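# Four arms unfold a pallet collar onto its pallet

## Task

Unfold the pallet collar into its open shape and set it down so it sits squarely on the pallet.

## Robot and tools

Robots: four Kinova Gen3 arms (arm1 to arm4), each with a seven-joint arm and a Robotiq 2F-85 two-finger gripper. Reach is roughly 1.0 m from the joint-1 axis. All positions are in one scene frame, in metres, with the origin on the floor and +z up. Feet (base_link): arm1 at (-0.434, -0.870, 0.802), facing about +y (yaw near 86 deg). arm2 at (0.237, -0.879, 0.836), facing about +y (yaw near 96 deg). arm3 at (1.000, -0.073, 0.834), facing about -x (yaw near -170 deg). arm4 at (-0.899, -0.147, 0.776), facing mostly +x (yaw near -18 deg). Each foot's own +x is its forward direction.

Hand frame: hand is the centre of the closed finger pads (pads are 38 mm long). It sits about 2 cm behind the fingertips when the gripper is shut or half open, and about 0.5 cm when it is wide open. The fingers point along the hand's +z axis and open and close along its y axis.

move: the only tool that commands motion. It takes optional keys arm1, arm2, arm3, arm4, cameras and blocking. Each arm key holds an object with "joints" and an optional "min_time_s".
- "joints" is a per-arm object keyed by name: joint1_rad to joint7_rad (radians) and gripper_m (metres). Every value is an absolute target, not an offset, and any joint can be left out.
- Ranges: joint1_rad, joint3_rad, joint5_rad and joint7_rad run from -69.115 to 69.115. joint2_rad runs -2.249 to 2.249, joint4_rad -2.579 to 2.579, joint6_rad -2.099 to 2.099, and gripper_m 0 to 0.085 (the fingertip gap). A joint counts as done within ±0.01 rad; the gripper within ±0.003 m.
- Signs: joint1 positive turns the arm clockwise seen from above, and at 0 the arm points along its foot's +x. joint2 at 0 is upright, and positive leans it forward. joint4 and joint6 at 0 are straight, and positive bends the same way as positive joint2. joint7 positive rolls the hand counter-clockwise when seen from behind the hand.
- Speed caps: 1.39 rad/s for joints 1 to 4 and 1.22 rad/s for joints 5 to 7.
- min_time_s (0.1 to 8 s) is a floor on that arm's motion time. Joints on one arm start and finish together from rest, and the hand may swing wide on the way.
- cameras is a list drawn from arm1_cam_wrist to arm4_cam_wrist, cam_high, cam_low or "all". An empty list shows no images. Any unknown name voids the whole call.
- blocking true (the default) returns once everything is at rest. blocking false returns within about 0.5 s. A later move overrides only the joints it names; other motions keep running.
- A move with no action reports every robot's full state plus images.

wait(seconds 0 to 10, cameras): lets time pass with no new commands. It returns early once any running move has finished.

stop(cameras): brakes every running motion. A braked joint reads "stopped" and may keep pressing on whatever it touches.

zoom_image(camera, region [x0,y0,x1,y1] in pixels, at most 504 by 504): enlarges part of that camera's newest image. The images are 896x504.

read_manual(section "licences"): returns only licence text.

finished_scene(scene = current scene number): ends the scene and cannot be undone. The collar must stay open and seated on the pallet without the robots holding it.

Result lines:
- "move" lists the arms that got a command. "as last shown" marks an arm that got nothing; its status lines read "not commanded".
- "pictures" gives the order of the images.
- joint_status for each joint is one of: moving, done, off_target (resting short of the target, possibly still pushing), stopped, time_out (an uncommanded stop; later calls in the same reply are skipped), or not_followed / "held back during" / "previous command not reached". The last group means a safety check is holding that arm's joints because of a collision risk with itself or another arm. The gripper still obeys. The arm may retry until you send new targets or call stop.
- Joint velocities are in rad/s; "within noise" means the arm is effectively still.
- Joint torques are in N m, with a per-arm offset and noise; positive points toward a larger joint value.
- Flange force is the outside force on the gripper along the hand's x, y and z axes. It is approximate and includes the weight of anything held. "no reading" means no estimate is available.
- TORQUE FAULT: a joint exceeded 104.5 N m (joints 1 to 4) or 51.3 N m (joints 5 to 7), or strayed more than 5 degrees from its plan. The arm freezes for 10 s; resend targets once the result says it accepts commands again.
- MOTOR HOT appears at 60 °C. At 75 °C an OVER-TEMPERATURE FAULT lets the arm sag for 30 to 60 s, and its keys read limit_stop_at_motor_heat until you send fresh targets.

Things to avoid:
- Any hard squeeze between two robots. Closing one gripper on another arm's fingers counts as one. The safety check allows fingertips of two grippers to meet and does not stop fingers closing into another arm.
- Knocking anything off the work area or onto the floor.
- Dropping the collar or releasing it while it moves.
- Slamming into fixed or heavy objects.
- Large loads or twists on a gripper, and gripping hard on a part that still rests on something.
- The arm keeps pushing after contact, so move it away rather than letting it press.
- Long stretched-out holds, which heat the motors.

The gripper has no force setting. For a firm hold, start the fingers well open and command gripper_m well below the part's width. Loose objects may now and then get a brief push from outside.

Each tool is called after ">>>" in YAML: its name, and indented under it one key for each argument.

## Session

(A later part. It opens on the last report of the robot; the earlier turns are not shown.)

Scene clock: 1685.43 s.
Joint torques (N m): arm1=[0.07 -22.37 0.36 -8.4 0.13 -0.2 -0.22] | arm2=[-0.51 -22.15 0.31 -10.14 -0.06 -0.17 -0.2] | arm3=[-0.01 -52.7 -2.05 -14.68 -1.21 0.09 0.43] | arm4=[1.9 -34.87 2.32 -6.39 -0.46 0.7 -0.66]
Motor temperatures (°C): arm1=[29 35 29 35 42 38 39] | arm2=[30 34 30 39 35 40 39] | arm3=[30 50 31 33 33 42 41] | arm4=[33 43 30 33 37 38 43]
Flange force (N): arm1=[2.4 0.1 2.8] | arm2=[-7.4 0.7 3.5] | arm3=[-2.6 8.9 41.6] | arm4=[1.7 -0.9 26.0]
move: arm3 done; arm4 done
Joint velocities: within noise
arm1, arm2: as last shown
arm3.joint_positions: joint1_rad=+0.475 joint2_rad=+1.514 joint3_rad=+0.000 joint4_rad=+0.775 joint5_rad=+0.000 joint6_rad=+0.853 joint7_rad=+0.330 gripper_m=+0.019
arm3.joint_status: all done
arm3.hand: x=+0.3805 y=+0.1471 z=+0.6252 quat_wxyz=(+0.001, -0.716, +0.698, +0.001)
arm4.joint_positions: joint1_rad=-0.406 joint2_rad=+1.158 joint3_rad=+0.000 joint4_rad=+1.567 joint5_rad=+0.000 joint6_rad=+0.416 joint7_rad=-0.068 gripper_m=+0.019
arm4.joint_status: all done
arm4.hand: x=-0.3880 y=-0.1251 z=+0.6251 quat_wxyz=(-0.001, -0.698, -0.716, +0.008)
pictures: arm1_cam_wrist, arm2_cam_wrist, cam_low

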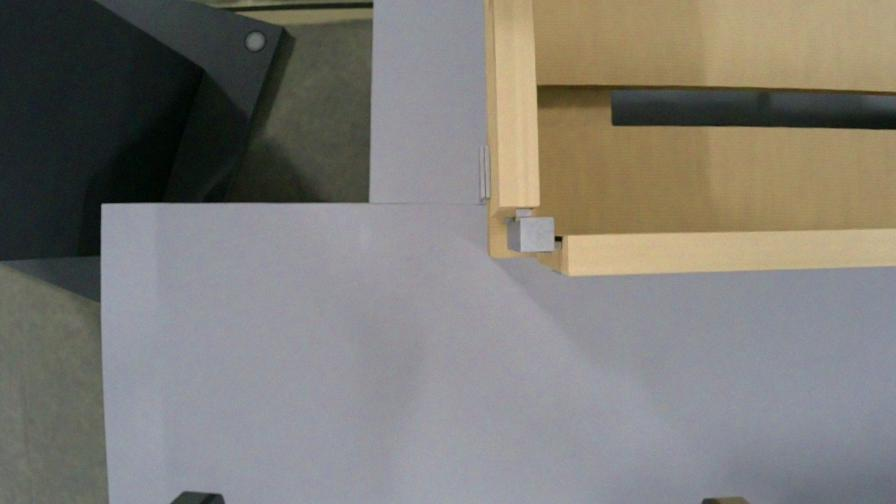

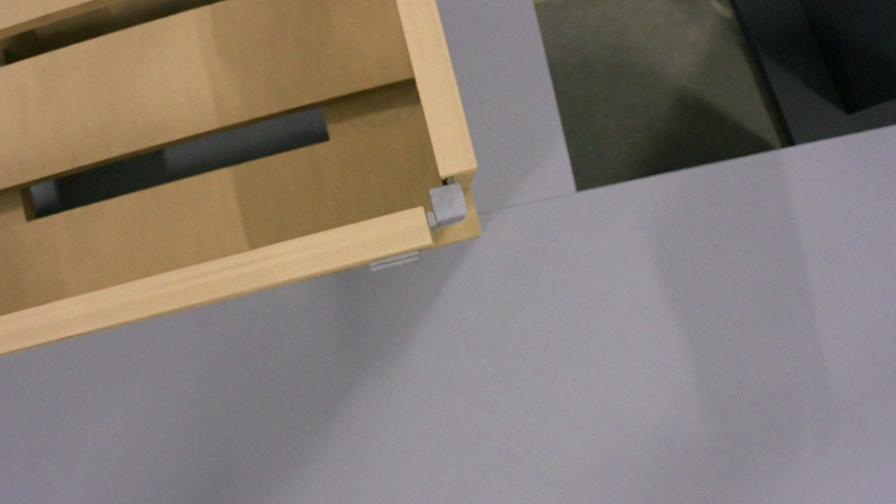

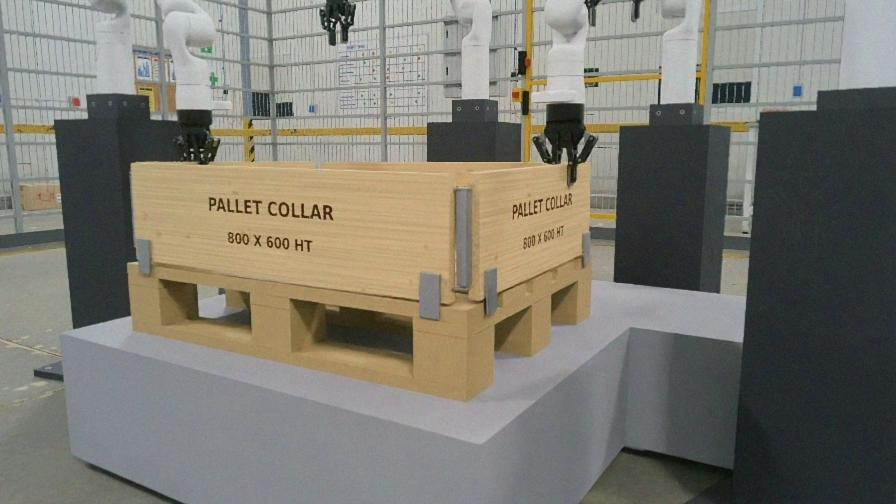

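>>> move:
  arm3: {"joints": {"joint2_rad": 1.5272, "joint4_rad": 0.7625, "joint6_rad": 0.8519}, "min_time_s": 2}
  arm4: {"joints": {"joint2_rad": 1.1715, "joint4_rad": 1.5615, "joint6_rad": 0.4086}, "min_time_s": 2}

>>> move:
  arm3: {"joints": {"joint2_rad": 1.5317, "joint4_rad": 0.7583, "joint6_rad": 0.8516}, "min_time_s": 1.5}
  arm4: {"joints": {"joint2_rad": 1.1759, "joint4_rad": 1.5596, "joint6_rad": 0.4061}, "min_time_s": 1.5}
  cameras: ["cam_low"]

>>> zoom_image:
  camera: "cam_low"
  region: [410, 250, 510, 325]

Scene clock: 1695.70 s.
Joint torques (N m): arm1=[0.08 -22.29 0.3 -8.4 0.13 -0.12 -0.21] | arm2=[-0.46 -22.14 0.3 -10.16 -0.11 -0.2 -0.2] | arm3=[-0.49 -46.32 -1.03 -13.14 -0.17 -0.88 0.6] | arm4=[1.09 -32.2 1.79 -8.5 -0.22 -1.22 -0.51]
Motor temperatures (°C): arm1=[29 35 29 35 42 38 39] | arm2=[30 34 30 39 35 40 39] | arm3=[30 50 31 33 33 42 41] | arm4=[33 43 30 33 37 38 43]
Flange force (N): arm1=[2.1 0.1 2.9] | arm2=[-7.5 0.6 3.5] | arm3=[-2.7 7.7 30.2] | arm4=[0.4 -6.4 15.6]
move: arm3 done; arm4 done
Joint velocities: within noise
arm1, arm2: as last shown
arm3.joint_positions: joint1_rad=+0.475 joint2_rad=+1.527 joint3_rad=+0.000 joint4_rad=+0.762 joint5_rad=+0.000 joint6_rad=+0.852 joint7_rad=+0.330 gripper_m=+0.019
arm3.joint_status: all done
arm3.hand: x=+0.3805 y=+0.1471 z=+0.6193 quat_wxyz=(+0.001, -0.716, +0.698, +0.001)
arm4.joint_positions: joint1_rad=-0.406 joint2_rad=+1.171 joint3_rad=+0.000 joint4_rad=+1.562 joint5_rad=+0.000 joint6_rad=+0.409 joint7_rad=-0.068 gripper_m=+0.019
arm4.joint_status: all done
arm4.hand: x=-0.3881 y=-0.1251 z=+0.6191 quat_wxyz=(-0.001, -0.698, -0.716, +0.008)
pictures: none

Scene clock: 1697.50 s.
Joint torques (N m): arm1=[0.1 -22.3 0.36 -8.37 0.17 -0.18 -0.27] | arm2=[-0.49 -22.16 0.32 -10.14 -0.1 -0.2 -0.17] | arm3=[-2.13 -44.45 -1.8 -13.13 -0.31 -1.52 0.6] | arm4=[1.65 -31.9 2.93 -9.26 0.22 -2.02 -0.36]
Motor temperatures (°C): arm1=[29 35 29 35 42 38 39] | arm2=[30 34 30 39 35 40 39] | arm3=[30 50 31 33 33 42 41] | arm4=[33 43 30 33 37 38 43]
Flange force (N): arm1=[2.3 0.2 2.7] | arm2=[-7.3 0.7 3.5] | arm3=[-4.4 5.3 25.9] | arm4=[1.7 -7.5 13.1]
move: arm3 done; arm4 done
Joint velocities: within noise
arm1, arm2: as last shown
arm3.joint_positions: joint1_rad=+0.475 joint2_rad=+1.532 joint3_rad=+0.000 joint4_rad=+0.758 joint5_rad=+0.000 joint6_rad=+0.852 joint7_rad=+0.330 gripper_m=+0.019
arm3.joint_status: all done
arm3.hand: x=+0.3805 y=+0.1471 z=+0.6173 quat_wxyz=(+0.001, -0.716, +0.698, +0.001)
arm4.joint_positions: joint1_rad=-0.406 joint2_rad=+1.176 joint3_rad=+0.000 joint4_rad=+1.560 joint5_rad=+0.000 joint6_rad=+0.406 joint7_rad=-0.068 gripper_m=+0.019
arm4.joint_status: all done
arm4.hand: x=-0.3881 y=-0.1251 z=+0.6171 quat_wxyz=(-0.001, -0.698, -0.716, +0.008)

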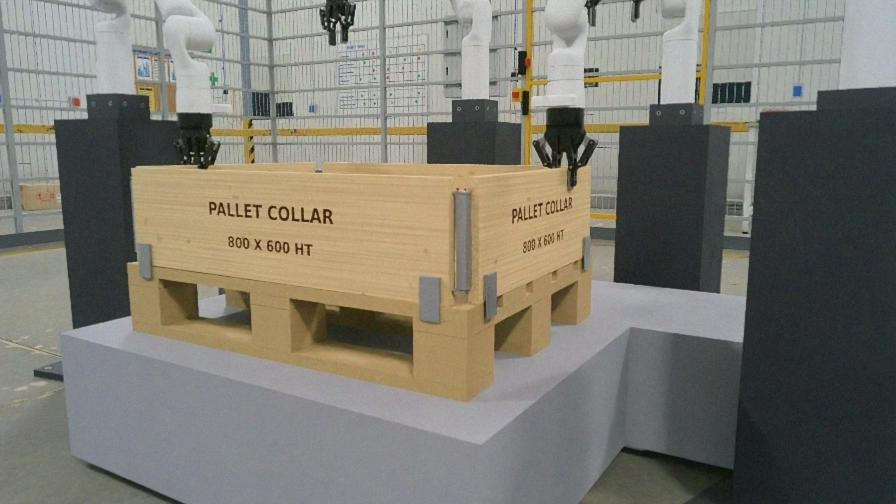

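Scaled by 5.040 from the camera's image (finer frame: 1280x720).

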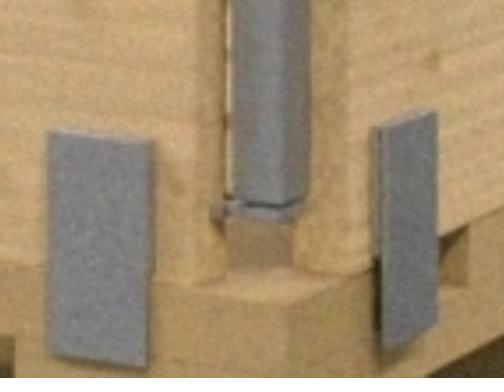

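>>> move:
  arm3: {"joints": {"joint2_rad": 1.5351, "joint4_rad": 0.7551, "joint6_rad": 0.8513}, "min_time_s": 1}
  arm4: {"joints": {"joint2_rad": 1.1792, "joint4_rad": 1.5581, "joint6_rad": 0.4043}, "min_time_s": 1}

>>> move:
  arm3: {"joints": {"joint2_rad": 1.5385, "joint4_rad": 0.7519, "joint6_rad": 0.8511}, "min_time_s": 1}
  arm4: {"joints": {"joint2_rad": 1.1814, "joint4_rad": 1.5571, "joint6_rad": 0.4031}, "min_time_s": 1}
  cameras: ["arm1_cam_wrist", "arm2_cam_wrist"]

Scene clock: 1708.43 s.
Joint torques (N m): arm1=[0.05 -22.24 0.31 -8.35 0.09 -0.14 -0.25] | arm2=[-0.47 -22.18 0.29 -10.12 -0.08 -0.18 -0.17] | arm3=[-6.01 -42.27 -4.2 -14.27 -1.14 -3.12 0.58] | arm4=[-0.79 -25.1 0.81 -10.39 0.05 -4.24 -0.29]
Motor temperatures (°C): arm1=[29 35 29 35 42 38 39] | arm2=[30 34 30 39 35 40 39] | arm3=[30 49 31 33 33 42 41] | arm4=[33 43 30 33 37 38 43]
Flange force (N): arm1=[2.2 0.2 2.7] | arm2=[-7.2 0.6 3.5] | arm3=[-7.7 -2.8 18.3] | arm4=[-3.0 -11.5 -5.6]
move: arm3 done; arm4 done
Joint velocities: within noise
arm1, arm2: as last shown
arm3.joint_positions: joint1_rad=+0.475 joint2_rad=+1.535 joint3_rad=+0.000 joint4_rad=+0.755 joint5_rad=+0.000 joint6_rad=+0.851 joint7_rad=+0.330 gripper_m=+0.019
arm3.joint_status: all done
arm3.hand: x=+0.3805 y=+0.1471 z=+0.6158 quat_wxyz=(+0.001, -0.716, +0.698, +0.001)
arm4.joint_positions: joint1_rad=-0.406 joint2_rad=+1.179 joint3_rad=+0.000 joint4_rad=+1.558 joint5_rad=+0.000 joint6_rad=+0.404 joint7_rad=-0.068 gripper_m=+0.019
arm4.joint_status: all done
arm4.hand: x=-0.3881 y=-0.1252 z=+0.6156 quat_wxyz=(-0.001, -0.698, -0.716, +0.008)
pictures: none

Scene clock: 1709.73 s.
Joint torques (N m): arm1=[0.06 -22.29 0.34 -8.35 0.12 -0.15 -0.23] | arm2=[-0.49 -22.16 0.31 -10.09 -0.06 -0.19 -0.17] | arm3=[-7.2 -29.67 -5.32 -16.03 -1.5 -8.68 0.55] | arm4=[-2.02 -9.71 -0.66 -14.22 -0.13 -9.4 -0.29]
Motor temperatures (°C): arm1=[29 35 29 35 42 38 39] | arm2=[30 34 30 39 35 40 39] | arm3=[30 49 31 33 33 42 41] | arm4=[33 43 30 33 37 38 43]
Flange force (N): arm1=[2.4 0.2 2.7] | arm2=[-7.1 0.7 3.4] | arm3=[-2.3 -22.0 -15.3] | arm4=[-5.7 -25.4 -49.2]
move: arm3 done; arm4 done
Joint velocities: within noise
arm1.joint_positions: joint1_rad=-0.071 joint2_rad=+0.671 joint3_rad=+0.000 joint4_rad=+1.416 joint5_rad=+0.000 joint6_rad=+1.055 joint7_rad=+4.712 gripper_m=+0.085
arm1.joint_status: not commanded
arm1.hand: x=-0.4092 y=-0.3356 z=+0.9529 quat_wxyz=(-0.005, +0.706, +0.708, -0.001)
arm2.joint_positions: joint1_rad=+0.290 joint2_rad=+0.729 joint3_rad=+0.000 joint4_rad=+1.315 joint5_rad=+0.000 joint6_rad=+1.097 joint7_rad=+4.712 gripper_m=+0.046
arm2.joint_status: not commanded
arm2.hand: x=+0.3697 y=-0.3347 z=+0.9807 quat_wxyz=(-0.004, +0.772, +0.635, -0.002)
arm3.joint_positions: joint1_rad=+0.475 joint2_rad=+1.538 joint3_rad=+0.000 joint4_rad=+0.752 joint5_rad=+0.000 joint6_rad=+0.851 joint7_rad=+0.330 gripper_m=+0.019
arm3.joint_status: all done
arm3.hand: x=+0.3804 y=+0.1471 z=+0.6144 quat_wxyz=(+0.001, -0.716, +0.698, +0.001)
arm4.joint_positions: joint1_rad=-0.406 joint2_rad=+1.181 joint3_rad=+0.000 joint4_rad=+1.557 joint5_rad=+0.000 joint6_rad=+0.403 joint7_rad=-0.068 gripper_m=+0.019
arm4.joint_status: all done
arm4.hand: x=-0.3881 y=-0.1252 z=+0.6146 quat_wxyz=(-0.001, -0.698, -0.716, +0.008)

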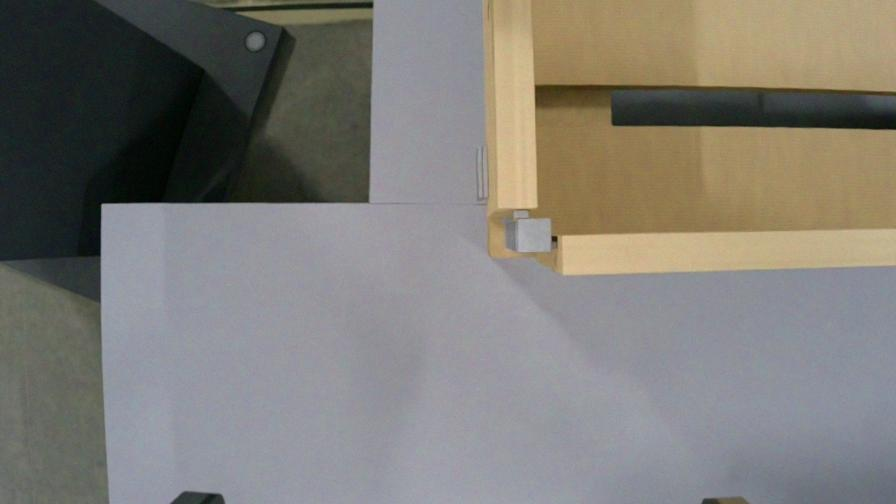

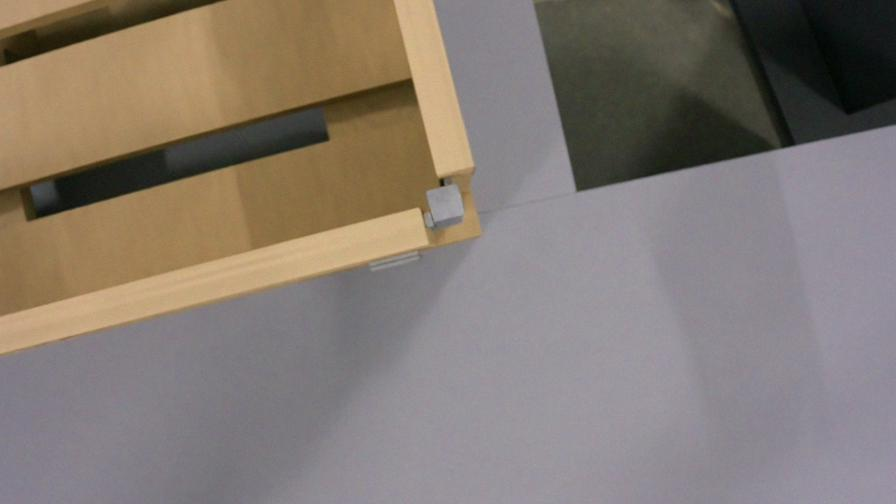

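>>> move:
  arm3: {"joints": {"joint2_rad": 1.537, "joint4_rad": 0.7533, "joint6_rad": 0.8512}, "min_time_s": 0.7}
  arm4: {"joints": {"joint2_rad": 1.1792, "joint4_rad": 1.5581, "joint6_rad": 0.4043}, "min_time_s": 0.7}

>>> move:
  arm3: {"joints": {"gripper_m": 0.04}}
  arm4: {"joints": {"gripper_m": 0.04}}
  cameras: ["cam_low", "arm3_cam_wrist", "arm4_cam_wrist"]

Scene clock: 1721.23 s.
Joint torques (N m): arm1=[0.07 -22.29 0.33 -8.35 0.17 -0.19 -0.28] | arm2=[-0.53 -22.12 0.31 -10.13 -0.08 -0.19 -0.18] | arm3=[-6.9 -37.03 -5.1 -14.25 -1.52 -4.8 0.57] | arm4=[-0.6 -25.06 1.18 -10.04 0.15 -4.05 -0.28]
Motor temperatures (°C): arm1=[29 35 29 35 42 38 39] | arm2=[30 34 30 39 35 40 39] | arm3=[30 48 31 33 33 42 41] | arm4=[33 42 30 33 37 38 43]
Flange force (N): arm1=[2.4 0.2 2.7] | arm2=[-7.4 0.7 3.4] | arm3=[-6.9 -8.6 6.0] | arm4=[-2.6 -10.8 -5.1]
move: arm3 done; arm4 done
Joint velocities: within noise
arm1, arm2: as last shown
arm3.joint_positions: joint1_rad=+0.475 joint2_rad=+1.537 joint3_rad=+0.000 joint4_rad=+0.753 joint5_rad=+0.000 joint6_rad=+0.851 joint7_rad=+0.330 gripper_m=+0.019
arm3.joint_status: all done
arm3.hand: x=+0.3804 y=+0.1471 z=+0.6150 quat_wxyz=(+0.001, -0.716, +0.698, +0.001)
arm4.joint_positions: joint1_rad=-0.406 joint2_rad=+1.179 joint3_rad=+0.000 joint4_rad=+1.558 joint5_rad=+0.000 joint6_rad=+0.404 joint7_rad=-0.068 gripper_m=+0.019
arm4.joint_status: all done
arm4.hand: x=-0.3881 y=-0.1252 z=+0.6156 quat_wxyz=(-0.001, -0.698, -0.716, +0.008)
pictures: none

Scene clock: 1722.03 s.
Joint torques (N m): arm1=[0.03 -22.35 0.4 -8.38 0.09 -0.14 -0.24] | arm2=[-0.48 -22.12 0.34 -10.17 -0.09 -0.17 -0.19] | arm3=[1.04 -28.42 -0.55 -6.03 0 0.42 0.46] | arm4=[0.64 -22.43 1.03 -2.77 -0.09 0.07 -0.2]
Motor temperatures (°C): arm1=[29 35 29 35 42 38 39] | arm2=[30 34 30 39 35 40 39] | arm3=[30 48 31 33 33 42 41] | arm4=[33 42 30 33 37 38 43]
Flange force (N): arm1=[2.3 0.2 2.9] | arm2=[-7.6 0.7 3.5] | arm3=[-0.3 7.3 4.7] | arm4=[0.3 2.7 1.2]
move: arm3 done; arm4 done
Joint velocities: within noise
arm1, arm2: as last shown
arm3.joint_positions: joint1_rad=+0.475 joint2_rad=+1.537 joint3_rad=+0.000 joint4_rad=+0.753 joint5_rad=+0.000 joint6_rad=+0.851 joint7_rad=+0.330 gripper_m=+0.040
arm3.joint_status: all done
arm3.hand: x=+0.3805 y=+0.1471 z=+0.6150 quat_wxyz=(+0.001, -0.716, +0.698, +0.001)
arm4.joint_positions: joint1_rad=-0.406 joint2_rad=+1.179 joint3_rad=+0.000 joint4_rad=+1.558 joint5_rad=+0.000 joint6_rad=+0.404 joint7_rad=-0.068 gripper_m=+0.040
arm4.joint_status: all done
arm4.hand: x=-0.3881 y=-0.1252 z=+0.6156 quat_wxyz=(-0.001, -0.698, -0.716, +0.008)
pictures: arm3_cam_wrist, arm4_cam_wrist, cam_low

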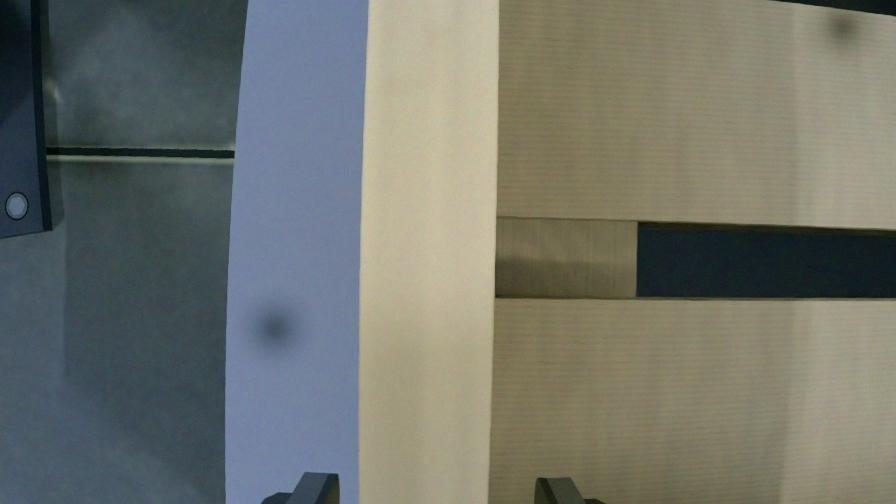

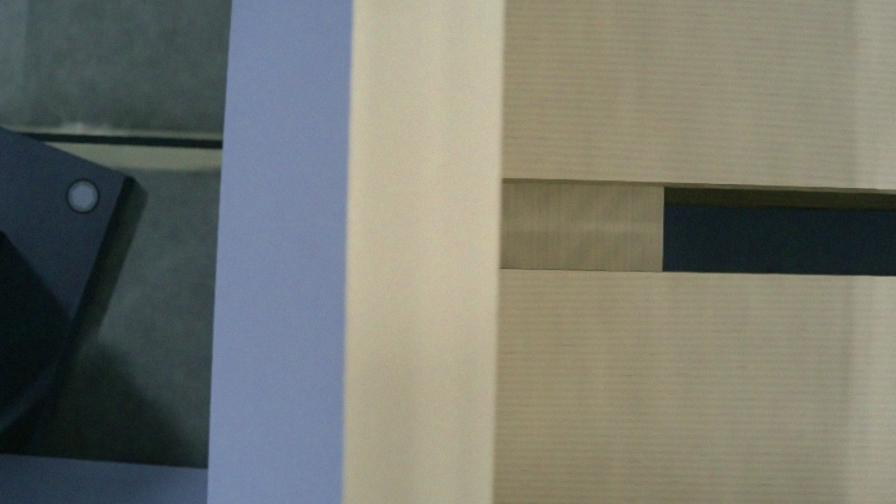

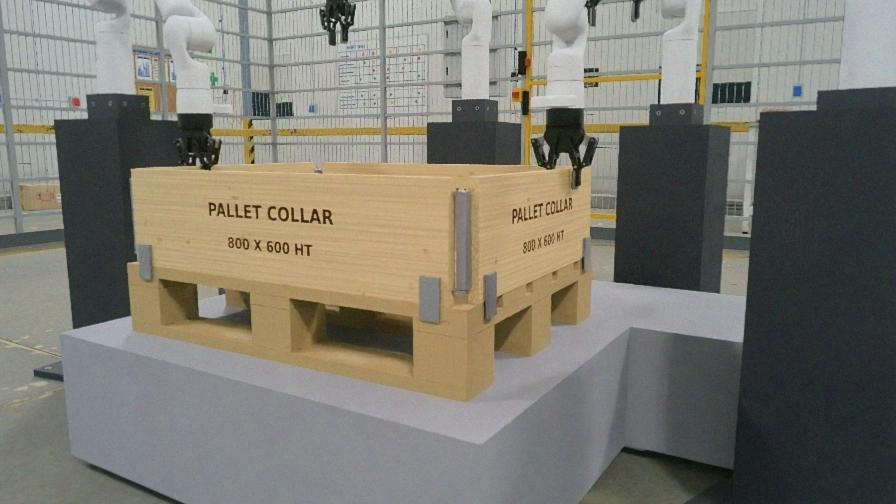

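>>> move:
  arm3: {"joints": {"joint2_rad": 1.4702, "joint4_rad": 0.8112, "joint6_rad": 0.8602}, "min_time_s": 1.5}
  arm4: {"joints": {"joint2_rad": 1.1153, "joint4_rad": 1.5835, "joint6_rad": 0.4428}, "min_time_s": 1.5}

>>> move:
  arm3: {"joints": {"joint2_rad": 1.3214, "joint4_rad": 0.9051, "joint6_rad": 0.9151}, "min_time_s": 1.5}
  arm4: {"joints": {"joint2_rad": 0.9591, "joint4_rad": 1.6183, "joint6_rad": 0.5642}, "min_time_s": 1.5}
  cameras: ["all"]

>>> zoom_image:
  camera: "cam_low"
  region: [410, 230, 610, 350]

>>> zoom_image:
  camera: "cam_low"
  region: [120, 220, 320, 340]

>>> zoom_image:
  camera: "arm2_cam_wrist"
  region: [280, 100, 532, 300]

>>> zoom_image:
  camera: "arm1_cam_wrist"
  region: [430, 140, 682, 300]

Scene clock: 1737.70 s.
Joint torques (N m): arm1=[0.04 -22.28 0.44 -8.37 0.15 -0.14 -0.29] | arm2=[-0.51 -22.11 0.35 -10.11 -0.07 -0.17 -0.16] | arm3=[1.05 -28.36 -0.57 -6.05 0 0.4 0.45] | arm4=[0.64 -22.2 1 -3.08 -0.08 0.14 -0.14]
Motor temperatures (°C): arm1=[29 35 29 35 42 38 39] | arm2=[30 34 30 39 35 40 39] | arm3=[30 47 31 33 33 42 41] | arm4=[33 42 30 33 37 38 43]
Flange force (N): arm1=[2.2 0.3 2.8] | arm2=[-7.4 0.7 3.4] | arm3=[-0.3 7.3 4.3] | arm4=[0.4 2.5 1.1]
move: arm3 done; arm4 done
Joint velocities: within noise
arm1, arm2: as last shown
arm3.joint_positions: joint1_rad=+0.475 joint2_rad=+1.470 joint3_rad=+0.000 joint4_rad=+0.811 joint5_rad=+0.000 joint6_rad=+0.860 joint7_rad=+0.330 gripper_m=+0.040
arm3.joint_status: all done
arm3.hand: x=+0.3805 y=+0.1470 z=+0.6452 quat_wxyz=(+0.001, -0.716, +0.698, +0.001)
arm4.joint_positions: joint1_rad=-0.406 joint2_rad=+1.115 joint3_rad=+0.000 joint4_rad=+1.583 joint5_rad=+0.000 joint6_rad=+0.443 joint7_rad=-0.068 gripper_m=+0.040
arm4.joint_status: all done
arm4.hand: x=-0.3878 y=-0.1248 z=+0.6451 quat_wxyz=(-0.001, -0.698, -0.716, +0.008)
pictures: none

Scene clock: 1739.50 s.
Joint torques (N m): arm1=[0.06 -22.29 0.42 -8.37 0.12 -0.18 -0.23] | arm2=[-0.42 -22.13 0.32 -10.2 -0.08 -0.19 -0.19] | arm3=[1.04 -28.17 -0.57 -6.34 0 0.4 0.46] | arm4=[0.62 -21.59 1.12 -4.06 -0.11 0.09 -0.16]
Motor temperatures (°C): arm1=[29 35 29 35 42 38 39] | arm2=[30 34 30 39 35 40 39] | arm3=[30 47 31 33 33 42 41] | arm4=[33 42 30 33 37 38 43]
Flange force (N): arm1=[2.3 0.2 2.7] | arm2=[-7.6 0.5 3.5] | arm3=[-0.2 7.1 3.5] | arm4=[0.3 2.6 0.7]
move: arm3 done; arm4 done
Joint velocities: within noise
arm1, arm2: as last shown
arm3.joint_positions: joint1_rad=+0.475 joint2_rad=+1.321 joint3_rad=+0.000 joint4_rad=+0.905 joint5_rad=+0.000 joint6_rad=+0.915 joint7_rad=+0.330 gripper_m=+0.040
arm3.joint_status: all done
arm3.hand: x=+0.3805 y=+0.1469 z=+0.7201 quat_wxyz=(+0.001, -0.716, +0.698, +0.001)
arm4.joint_positions: joint1_rad=-0.406 joint2_rad=+0.959 joint3_rad=+0.000 joint4_rad=+1.618 joint5_rad=+0.000 joint6_rad=+0.564 joint7_rad=-0.068 gripper_m=+0.040
arm4.joint_status: all done
arm4.hand: x=-0.3871 y=-0.1239 z=+0.7200 quat_wxyz=(-0.001, -0.698, -0.716, +0.008)
pictures: arm1_cam_wrist, arm2_cam_wrist, arm3_cam_wrist, arm4_cam_wrist, cam_high, cam_low

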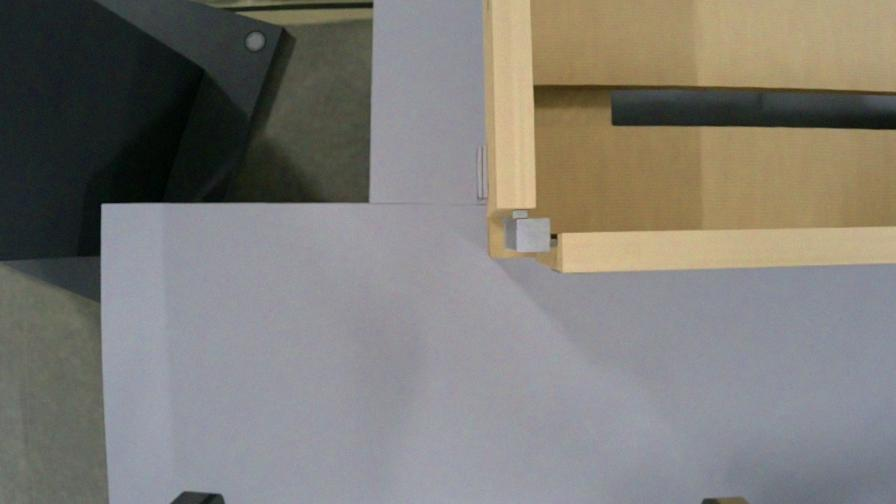

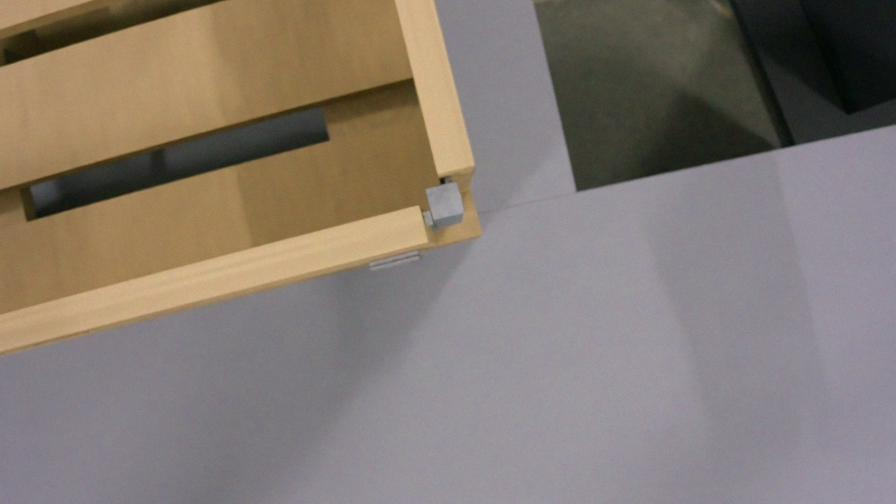

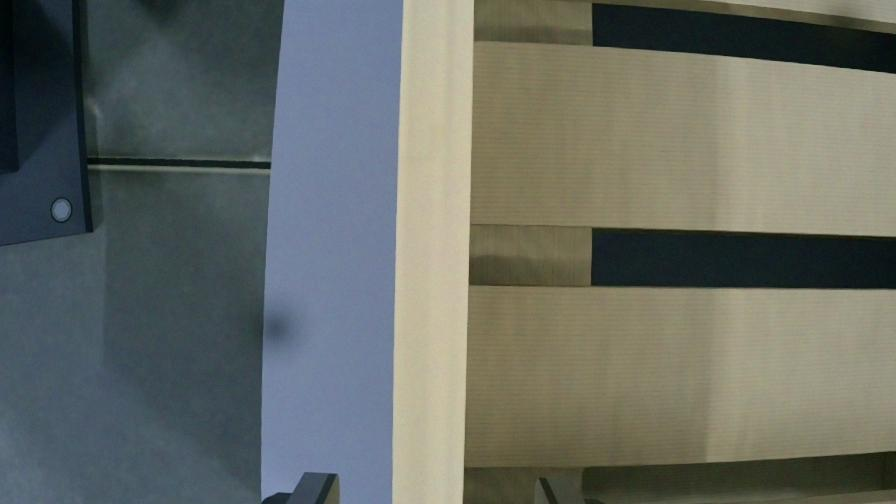

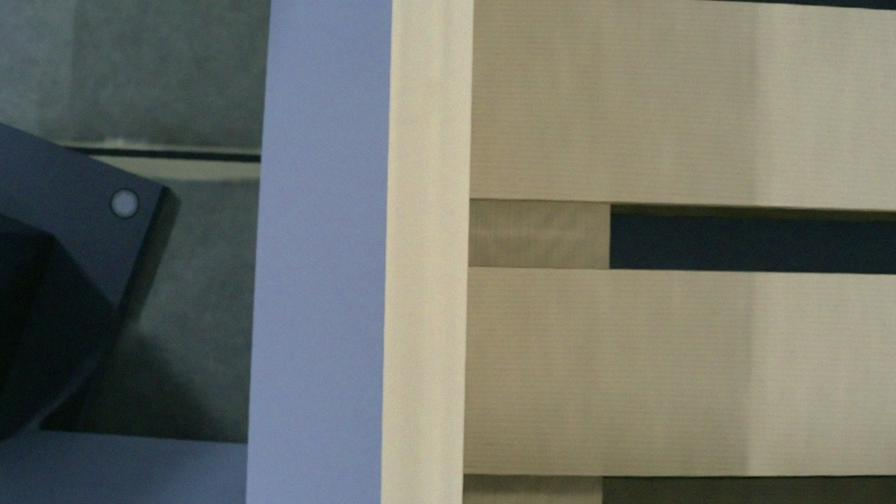

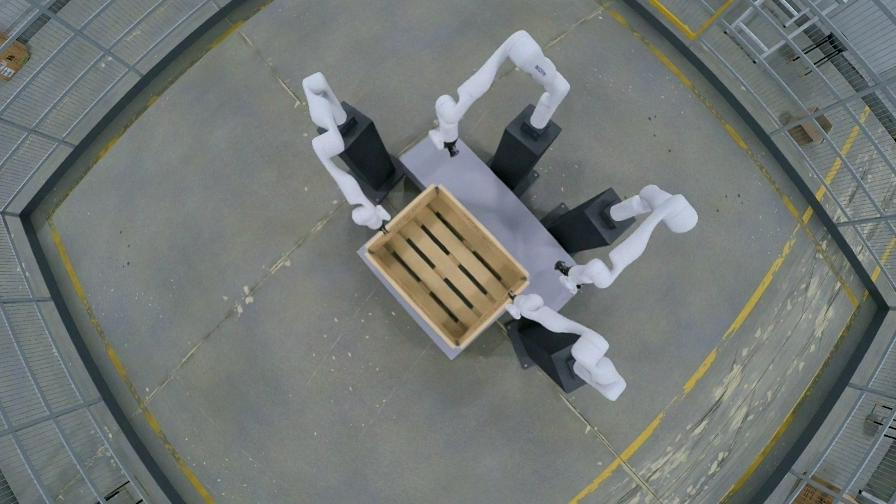

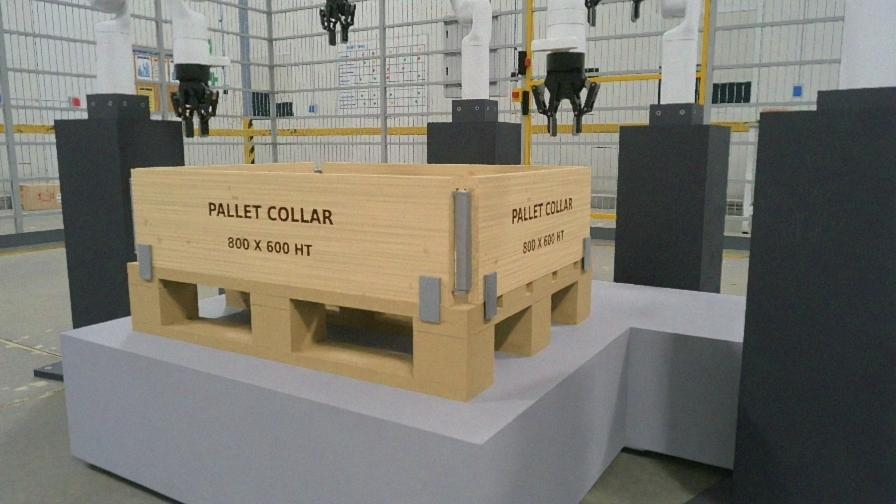

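Scaled by 2.520 from the camera's image (finer frame: 1280x720).

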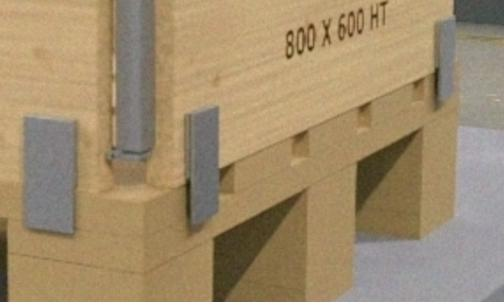

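Scaled by 2.520 from the camera's image (finer frame: 1280x720).

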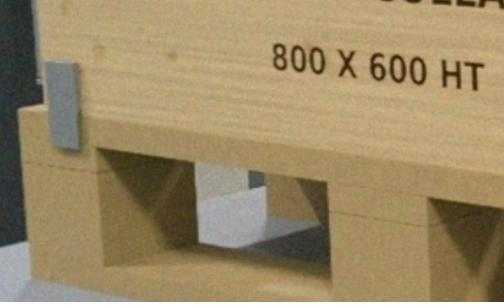

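Scaled by 2.000 from the camera's image (finer frame: 1280x720).

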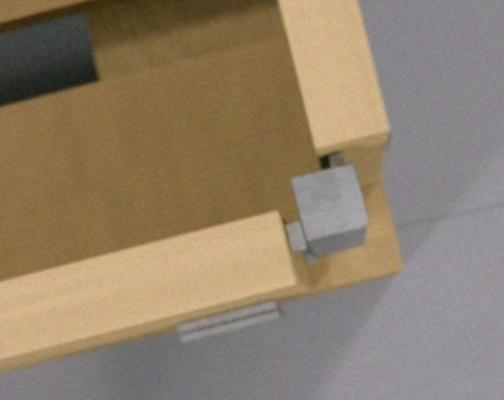

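Scaled by 2.000 from the camera's image (finer frame: 1280x720).

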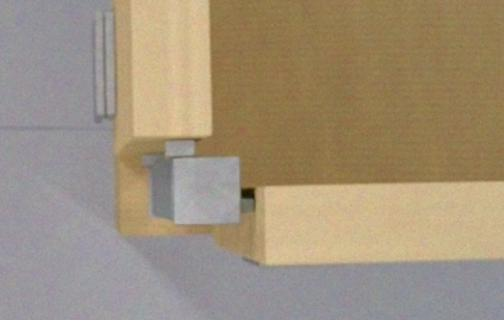

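>>> finished_scene:
  scene: 2

The scene is finished: the task was done.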